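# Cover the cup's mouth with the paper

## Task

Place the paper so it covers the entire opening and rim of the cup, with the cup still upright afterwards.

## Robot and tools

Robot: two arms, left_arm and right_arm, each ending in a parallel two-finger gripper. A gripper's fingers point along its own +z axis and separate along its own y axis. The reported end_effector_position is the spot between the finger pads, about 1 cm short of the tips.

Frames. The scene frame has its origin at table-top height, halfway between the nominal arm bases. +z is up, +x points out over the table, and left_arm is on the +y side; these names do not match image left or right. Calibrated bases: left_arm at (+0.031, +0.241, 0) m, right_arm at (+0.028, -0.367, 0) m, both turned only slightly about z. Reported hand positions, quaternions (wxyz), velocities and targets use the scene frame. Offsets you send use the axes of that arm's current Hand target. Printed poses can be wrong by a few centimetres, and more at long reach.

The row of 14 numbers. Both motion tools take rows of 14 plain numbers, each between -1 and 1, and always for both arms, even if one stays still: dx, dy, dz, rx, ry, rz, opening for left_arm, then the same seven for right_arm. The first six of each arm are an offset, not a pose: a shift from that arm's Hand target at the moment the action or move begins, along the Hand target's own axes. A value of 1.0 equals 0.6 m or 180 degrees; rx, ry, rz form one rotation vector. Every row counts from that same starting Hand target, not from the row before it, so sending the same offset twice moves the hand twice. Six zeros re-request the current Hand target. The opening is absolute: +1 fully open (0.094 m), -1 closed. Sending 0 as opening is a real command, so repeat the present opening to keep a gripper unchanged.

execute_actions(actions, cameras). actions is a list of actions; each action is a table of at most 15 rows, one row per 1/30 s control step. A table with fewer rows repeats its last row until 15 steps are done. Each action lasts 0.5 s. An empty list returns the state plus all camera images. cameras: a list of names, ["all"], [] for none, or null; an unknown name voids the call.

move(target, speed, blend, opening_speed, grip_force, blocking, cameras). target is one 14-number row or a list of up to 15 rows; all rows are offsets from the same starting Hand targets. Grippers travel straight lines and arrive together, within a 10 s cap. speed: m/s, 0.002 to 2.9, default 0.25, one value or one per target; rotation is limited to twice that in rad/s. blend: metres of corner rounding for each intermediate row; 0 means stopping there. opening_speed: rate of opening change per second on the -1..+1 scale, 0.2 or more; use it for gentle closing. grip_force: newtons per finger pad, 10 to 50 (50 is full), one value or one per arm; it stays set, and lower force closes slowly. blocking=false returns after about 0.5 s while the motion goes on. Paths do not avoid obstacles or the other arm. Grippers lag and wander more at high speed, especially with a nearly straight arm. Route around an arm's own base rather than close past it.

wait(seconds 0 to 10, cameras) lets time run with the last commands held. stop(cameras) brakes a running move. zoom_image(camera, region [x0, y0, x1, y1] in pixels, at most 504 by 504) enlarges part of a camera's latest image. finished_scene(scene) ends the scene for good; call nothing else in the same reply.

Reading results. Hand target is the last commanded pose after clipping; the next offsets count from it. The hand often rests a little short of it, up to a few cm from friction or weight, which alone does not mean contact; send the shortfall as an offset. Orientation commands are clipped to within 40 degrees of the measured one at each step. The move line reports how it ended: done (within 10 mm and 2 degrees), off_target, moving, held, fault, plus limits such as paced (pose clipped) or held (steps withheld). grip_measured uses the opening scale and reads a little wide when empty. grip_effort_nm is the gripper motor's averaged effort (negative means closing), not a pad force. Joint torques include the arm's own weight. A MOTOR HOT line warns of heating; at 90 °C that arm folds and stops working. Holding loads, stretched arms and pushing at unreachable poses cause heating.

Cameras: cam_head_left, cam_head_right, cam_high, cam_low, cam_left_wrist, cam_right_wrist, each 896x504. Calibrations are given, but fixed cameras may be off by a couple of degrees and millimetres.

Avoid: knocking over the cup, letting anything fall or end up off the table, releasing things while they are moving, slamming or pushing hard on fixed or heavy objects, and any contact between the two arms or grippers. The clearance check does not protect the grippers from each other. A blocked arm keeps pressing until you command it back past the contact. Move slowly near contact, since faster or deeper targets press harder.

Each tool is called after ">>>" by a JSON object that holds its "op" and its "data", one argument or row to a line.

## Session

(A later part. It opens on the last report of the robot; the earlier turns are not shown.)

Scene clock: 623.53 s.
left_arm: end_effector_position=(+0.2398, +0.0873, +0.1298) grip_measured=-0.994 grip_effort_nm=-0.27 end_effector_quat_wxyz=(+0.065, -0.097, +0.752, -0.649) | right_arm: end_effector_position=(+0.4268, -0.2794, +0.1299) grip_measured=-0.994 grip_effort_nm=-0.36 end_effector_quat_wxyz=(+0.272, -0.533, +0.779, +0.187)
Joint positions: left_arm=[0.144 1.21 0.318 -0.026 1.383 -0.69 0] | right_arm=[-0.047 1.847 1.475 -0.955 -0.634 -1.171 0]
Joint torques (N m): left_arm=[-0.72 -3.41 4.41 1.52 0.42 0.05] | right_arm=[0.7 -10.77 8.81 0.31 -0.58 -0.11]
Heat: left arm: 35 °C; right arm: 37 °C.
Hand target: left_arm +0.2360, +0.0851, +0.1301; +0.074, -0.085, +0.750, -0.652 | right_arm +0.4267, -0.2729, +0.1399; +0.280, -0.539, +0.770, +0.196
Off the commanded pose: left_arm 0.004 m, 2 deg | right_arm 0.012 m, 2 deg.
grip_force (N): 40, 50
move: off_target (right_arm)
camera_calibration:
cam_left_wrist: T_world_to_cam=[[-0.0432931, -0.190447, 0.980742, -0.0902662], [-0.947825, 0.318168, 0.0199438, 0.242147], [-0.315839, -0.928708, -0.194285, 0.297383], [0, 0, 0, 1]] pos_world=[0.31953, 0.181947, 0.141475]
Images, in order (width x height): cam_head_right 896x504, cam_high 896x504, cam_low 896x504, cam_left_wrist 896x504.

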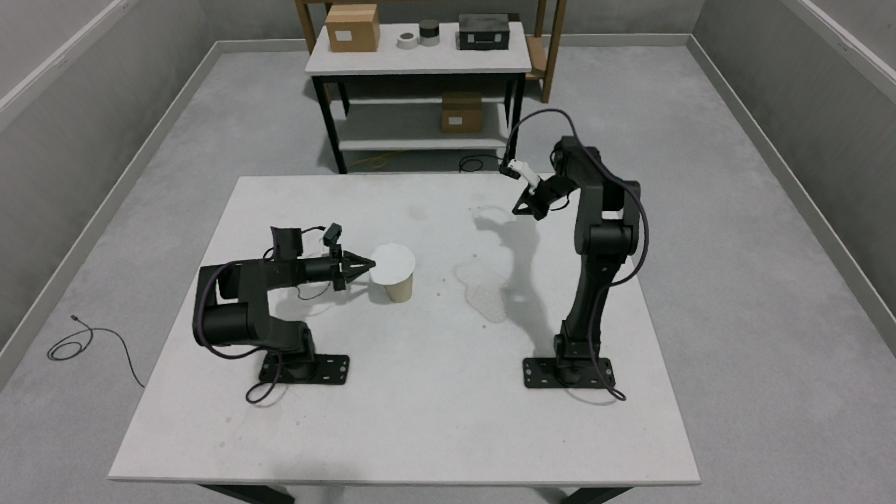

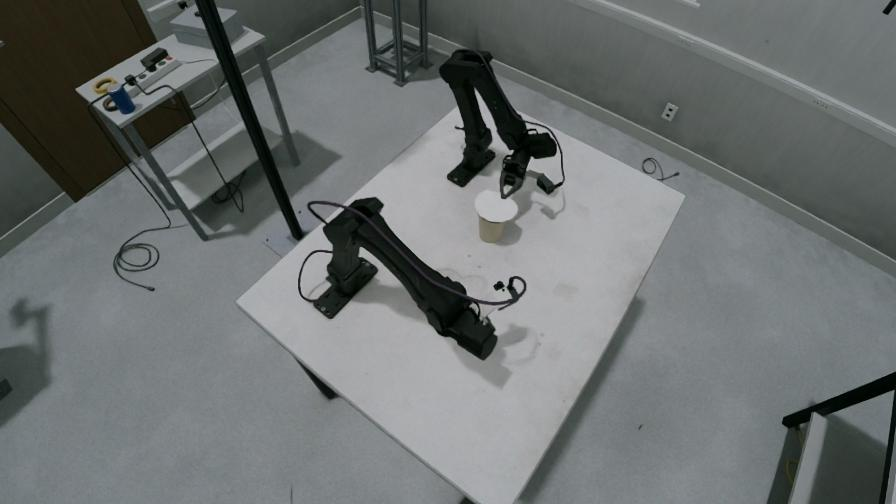

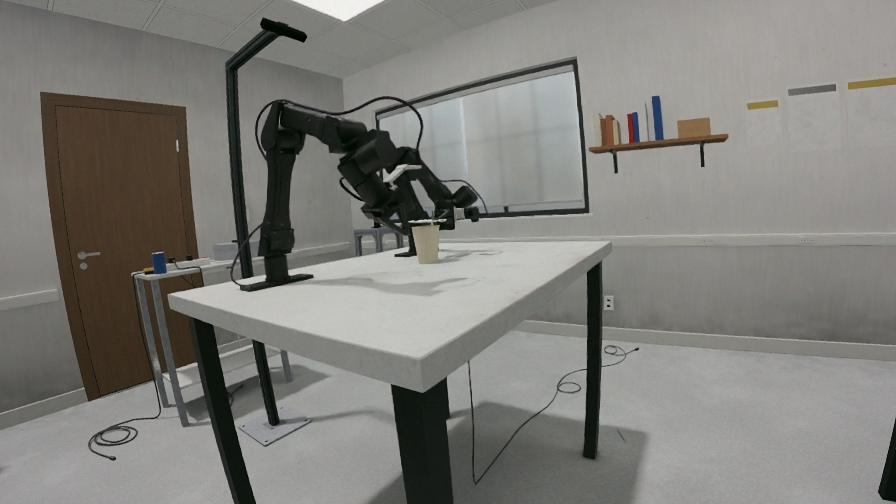

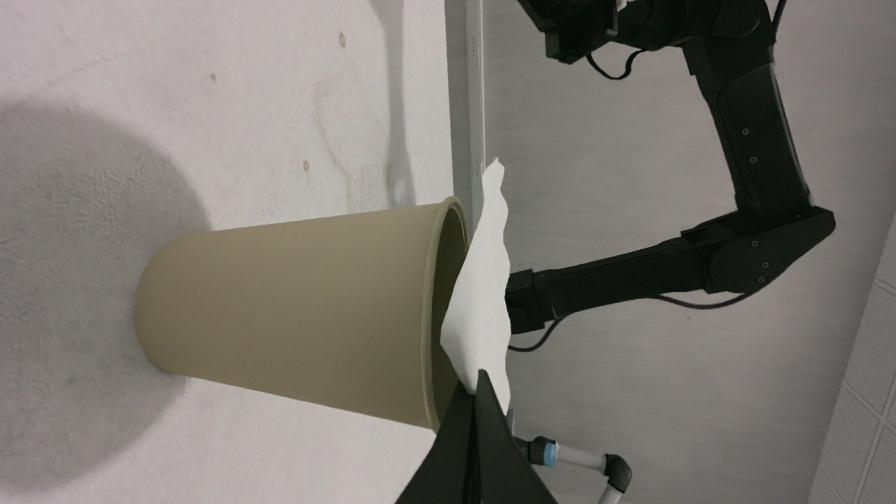

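>>> {"op": "move", "data": {
  "target": [0.004, 0.017, 0.0049, 0, 0, 0, -1, 0, 0, 0, 0, 0, 0, -1],
  "speed": 0.04,
  "cameras": ["cam_left_wrist", "cam_head_right", "cam_low"]
}}

>>> {"op": "zoom_image", "data": {
  "camera": "cam_low",
  "region": [390, 190, 470, 260]
}}

>>> {"op": "zoom_image", "data": {
  "camera": "cam_left_wrist",
  "region": [380, 140, 620, 460]
}}

Scene clock: 638.17 s.
left_arm: end_effector_position=(+0.2377, +0.0852, +0.1221) grip_measured=-0.994 grip_effort_nm=-0.26 end_effector_quat_wxyz=(+0.072, -0.092, +0.751, -0.650) | right_arm: end_effector_position=(+0.4268, -0.2794, +0.1299) grip_measured=-0.994 grip_effort_nm=-0.35 end_effector_quat_wxyz=(+0.272, -0.533, +0.779, +0.187)
Joint positions: left_arm=[0.133 1.224 0.264 0.118 1.375 -0.751 0] | right_arm=[-0.047 1.847 1.475 -0.955 -0.634 -1.171 0]
Joint torques (N m): left_arm=[-0.7 -1.91 4.23 1.58 0.4 0.03] | right_arm=[0.7 -10.77 8.83 0.31 -0.59 -0.11]
Heat: left arm: 34 °C; right arm: 37 °C.
Hand target: left_arm +0.2340, +0.0831, +0.1196; +0.074, -0.086, +0.750, -0.652 | right_arm +0.4267, -0.2729, +0.1399; +0.280, -0.539, +0.770, +0.196
Off the commanded pose: left_arm 0.005 m, 1 deg | right_arm 0.012 m, 2 deg.
grip_force (N): 40, 50
move: off_target (right_arm)
camera_calibration:
cam_left_wrist: T_world_to_cam=[[-0.0596086, -0.190924, 0.979793, -0.0791599], [-0.948882, 0.315609, 0.00377199, 0.243523], [-0.309952, -0.929483, -0.199977, 0.292656], [0, 0, 0, 1]] pos_world=[0.317065, 0.180047, 0.135166]
Images, in order (width x height): cam_head_right 896x504, cam_low 896x504, cam_left_wrist 896x504.

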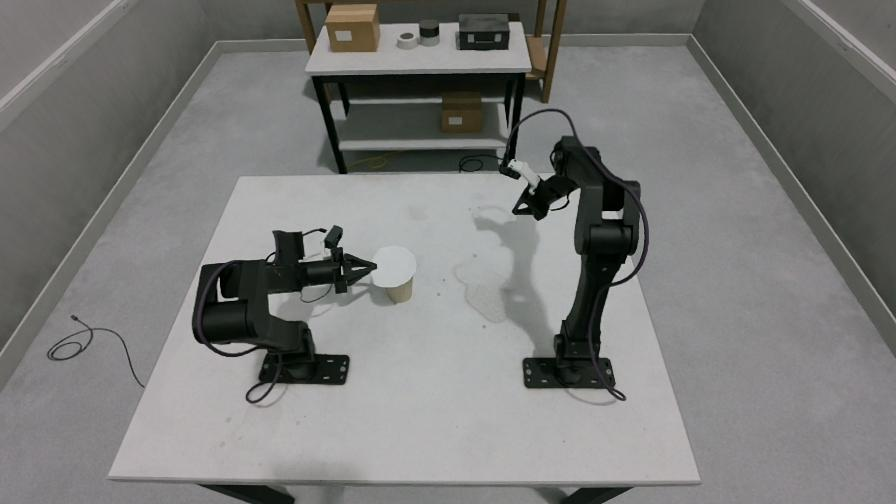

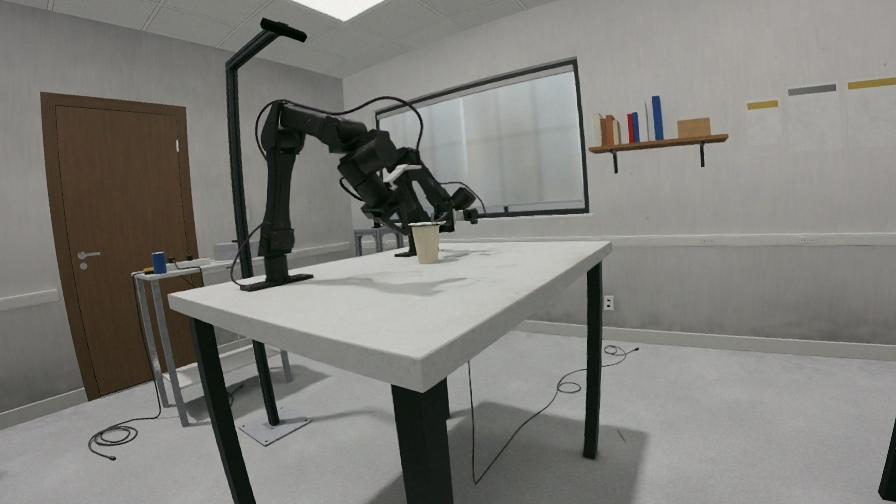

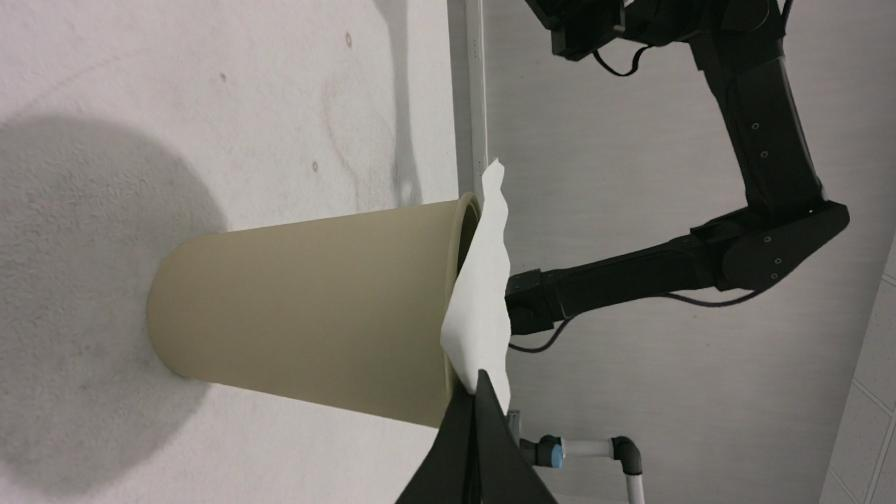

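Scaled by 6.300 from the camera's 896x504 image, which has a finer 1280x720 frame.

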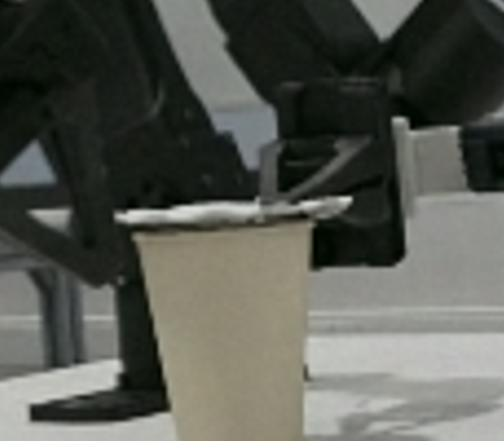

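Scaled by 1.575 from the camera's 896x504 image, which has a finer 1280x720 frame.

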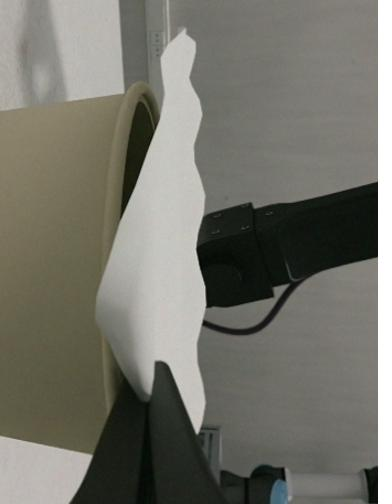

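>>> {"op": "zoom_image", "data": {
  "camera": "cam_head_right",
  "region": [350, 230, 440, 310]
}}

Scaled by 5.600 from the camera's 896x504 image, which has a finer 1280x720 frame.

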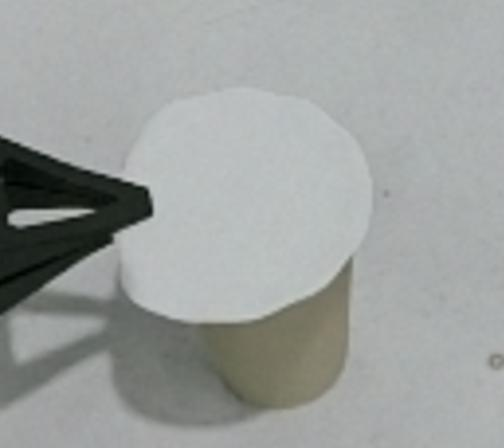

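>>> {"op": "move", "data": {
  "target": [
    [0, 0.001, -0.0076, 0, 0, 0, -1, 0, 0, 0, 0, 0, 0, -1],
    [0, 0.0076, -0.0067, 0, 0, 0, -1, 0, 0, 0, 0, 0, 0, -1],
    [0, 0.0076, -0.0067, 0, 0, 0, -0.4, 0, 0, 0, 0, 0, 0, -1]
  ],
  "speed": 0.04,
  "opening_speed": 0.4,
  "cameras": ["cam_left_wrist", "cam_head_right", "cam_low"]
}}

>>> {"op": "zoom_image", "data": {
  "camera": "cam_low",
  "region": [390, 190, 470, 260]
}}

>>> {"op": "zoom_image", "data": {
  "camera": "cam_left_wrist",
  "region": [360, 140, 620, 480]
}}

>>> {"op": "zoom_image", "data": {
  "camera": "cam_head_right",
  "region": [350, 230, 440, 310]
}}

Scene clock: 654.33 s.
left_arm: end_effector_position=(+0.2356, +0.0870, +0.1171) grip_measured=-0.402 grip_effort_nm=0.14 end_effector_quat_wxyz=(+0.075, -0.087, +0.752, -0.649) | right_arm: end_effector_position=(+0.4268, -0.2794, +0.1299) grip_measured=-0.994 grip_effort_nm=-0.36 end_effector_quat_wxyz=(+0.272, -0.533, +0.779, +0.187)
Joint positions: left_arm=[0.145 1.246 0.264 0.081 1.385 -0.679 0.028] | right_arm=[-0.047 1.847 1.475 -0.955 -0.634 -1.171 0]
Joint torques (N m): left_arm=[0.46 -1.84 4.75 1.27 0.49 0.13] | right_arm=[0.7 -10.77 8.81 0.31 -0.59 -0.1]
Heat: left arm: 34 °C; right arm: 36 °C.
Hand target: left_arm +0.2330, +0.0876, +0.1156; +0.074, -0.086, +0.750, -0.652 | right_arm +0.4267, -0.2729, +0.1399; +0.280, -0.539, +0.770, +0.196
Off the commanded pose: left_arm 0.003 m, 0 deg | right_arm 0.012 m, 2 deg.
grip_force (N): 40, 50
move: off_target (right_arm)
camera_calibration:
cam_left_wrist: T_world_to_cam=[[-0.07092, -0.193263, 0.97858, -0.0710284], [-0.947507, 0.319688, -0.00553164, 0.241362], [-0.311772, -0.927604, -0.20579, 0.293598], [0, 0, 0, 1]] pos_world=[0.31519, 0.181455, 0.131262]
Images, in order (width x height): cam_head_right 896x504, cam_low 896x504, cam_left_wrist 896x504.

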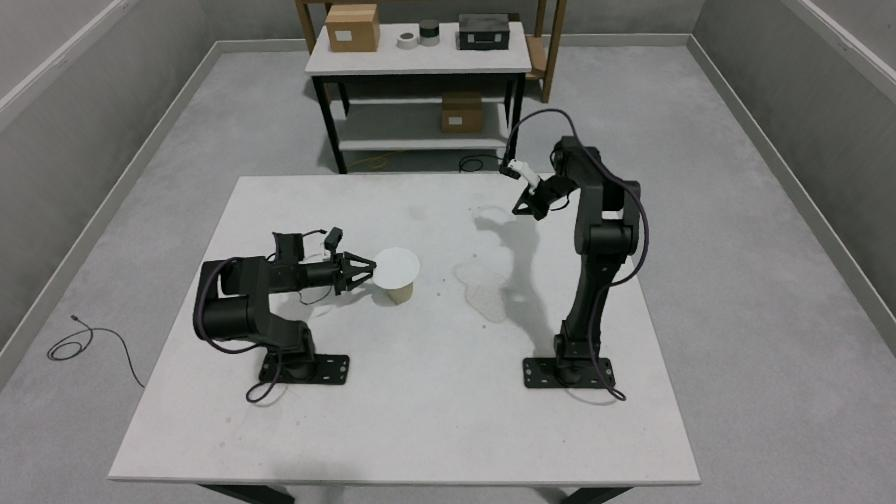

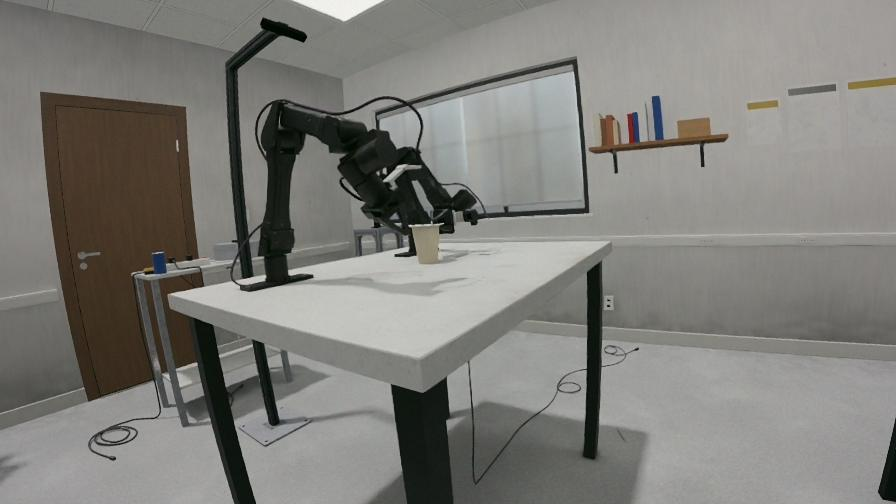

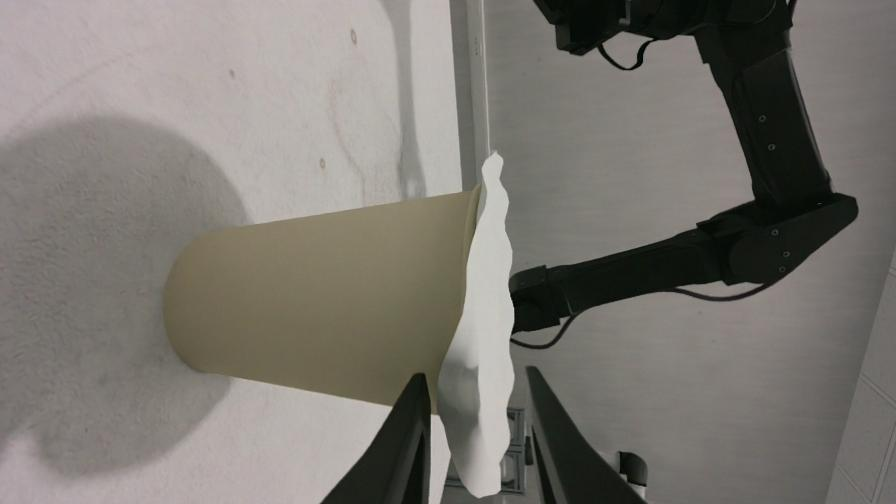

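Scaled by 6.300 from the camera's 896x504 image, which has a finer 1280x720 frame.

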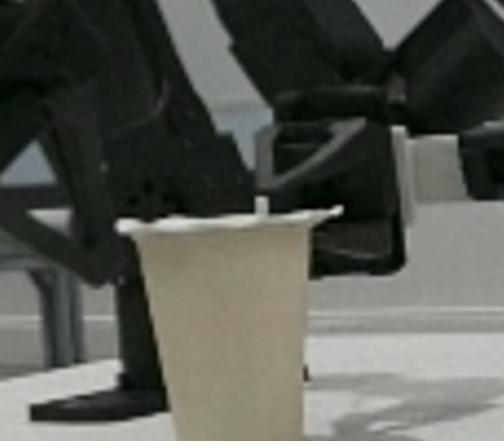

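Scaled by 1.482 from the camera's 896x504 image, which has a finer 1280x720 frame.

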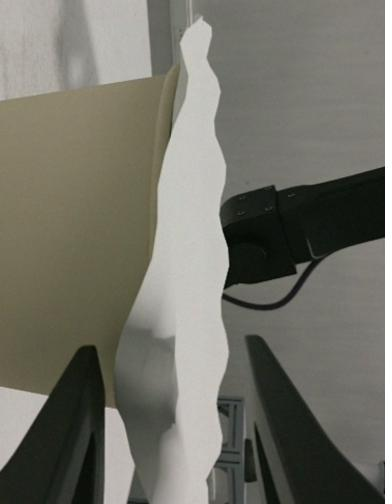

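Scaled by 5.600 from the camera's 896x504 image, which has a finer 1280x720 frame.

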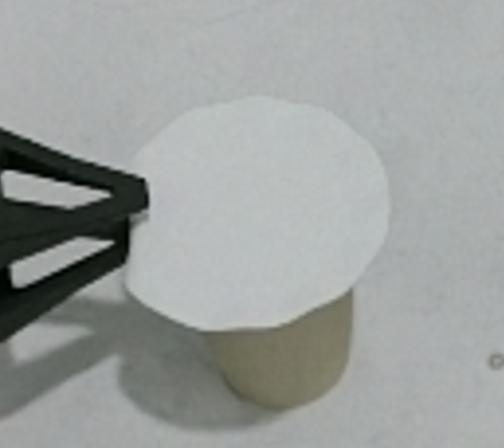

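>>> {"op": "move", "data": {
  "target": [0, 0.0115, -0.0825, 0, -0.0385, -0.0054, -0.4, 0, 0, 0, 0, 0, 0, -1],
  "speed": 0.08,
  "cameras": ["cam_left_wrist", "cam_head_right", "cam_high"]
}}

>>> {"op": "zoom_image", "data": {
  "camera": "cam_head_right",
  "region": [350, 230, 440, 310]
}}

>>> {"op": "zoom_image", "data": {
  "camera": "cam_high",
  "region": [440, 170, 550, 260]
}}

Scene clock: 664.23 s.
left_arm: end_effector_position=(+0.2153, +0.1322, +0.1116) grip_measured=-0.402 grip_effort_nm=0.14 end_effector_quat_wxyz=(+0.102, -0.138, +0.745, -0.645) | right_arm: end_effector_position=(+0.4268, -0.2794, +0.1299) grip_measured=-0.994 grip_effort_nm=-0.36 end_effector_quat_wxyz=(+0.272, -0.533, +0.779, +0.187)
Joint positions: left_arm=[0.468 1.516 0.451 -1.079 1.395 0.554 0.028] | right_arm=[-0.047 1.847 1.475 -0.955 -0.634 -1.171 0]
Joint torques (N m): left_arm=[0.62 -2.41 6.04 -0.46 0.47 0.12] | right_arm=[0.72 -10.77 8.81 0.31 -0.59 -0.1]
Heat: left arm: 34 °C; right arm: 36 °C.
Hand target: left_arm +0.2217, +0.1363, +0.1156; +0.114, -0.131, +0.743, -0.646 | right_arm +0.4267, -0.2729, +0.1399; +0.280, -0.539, +0.770, +0.196
Off the commanded pose: left_arm 0.009 m, 2 deg | right_arm 0.012 m, 2 deg.
grip_force (N): 40, 50
move: off_target (right_arm)
camera_calibration:
cam_left_wrist: T_world_to_cam=[[-0.0241877, -0.19335, 0.980832, -0.0687684], [-0.977576, 0.209875, 0.0172649, 0.226033], [-0.20919, -0.95842, -0.194091, 0.308752], [0, 0, 0, 1]] pos_world=[0.283889, 0.235179, 0.123474]
Images, in order (width x height): cam_head_right 896x504, cam_high 896x504, cam_left_wrist 896x504.

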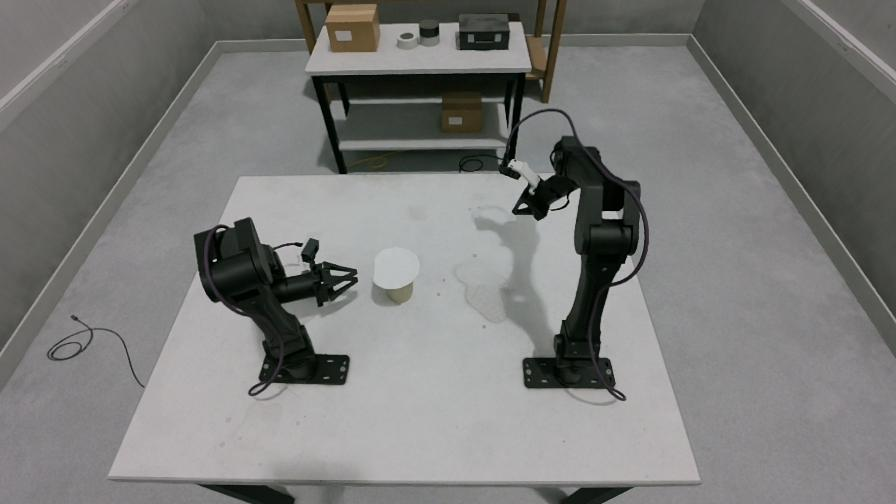

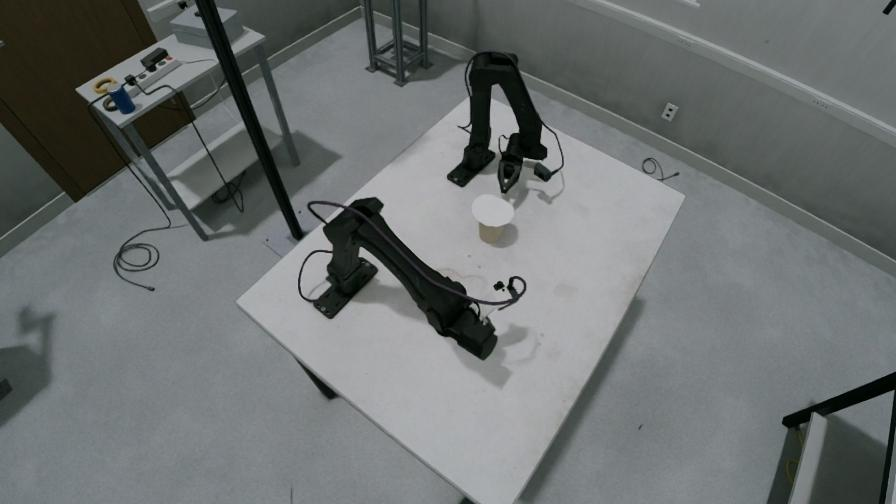

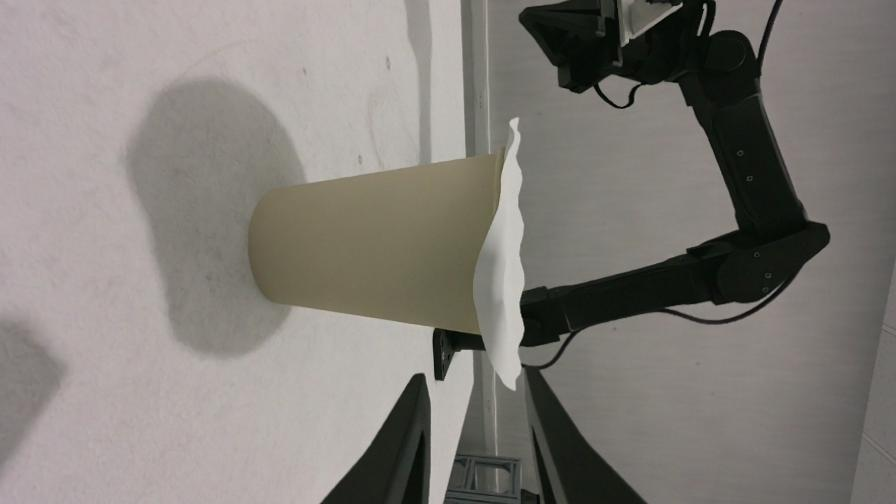

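Scaled by 5.600 from the camera's 896x504 image, which has a finer 1280x720 frame.

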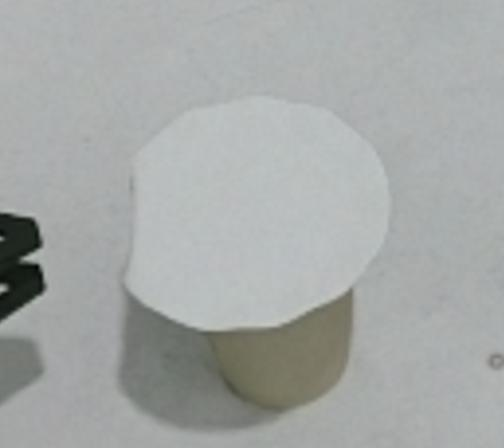

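Scaled by 4.582 from the camera's 896x504 image, which has a finer 1280x720 frame.

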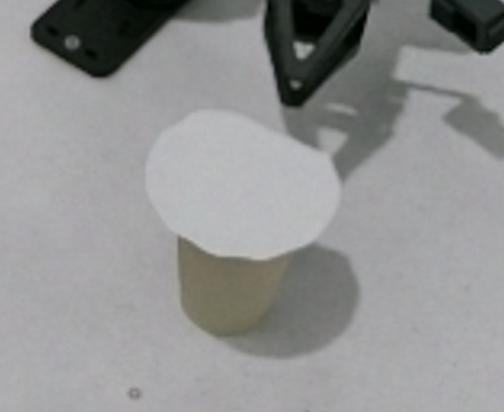

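>>> {"op": "finished_scene", "data": {
  "scene": 2
}}

The scene is finished: the task was done.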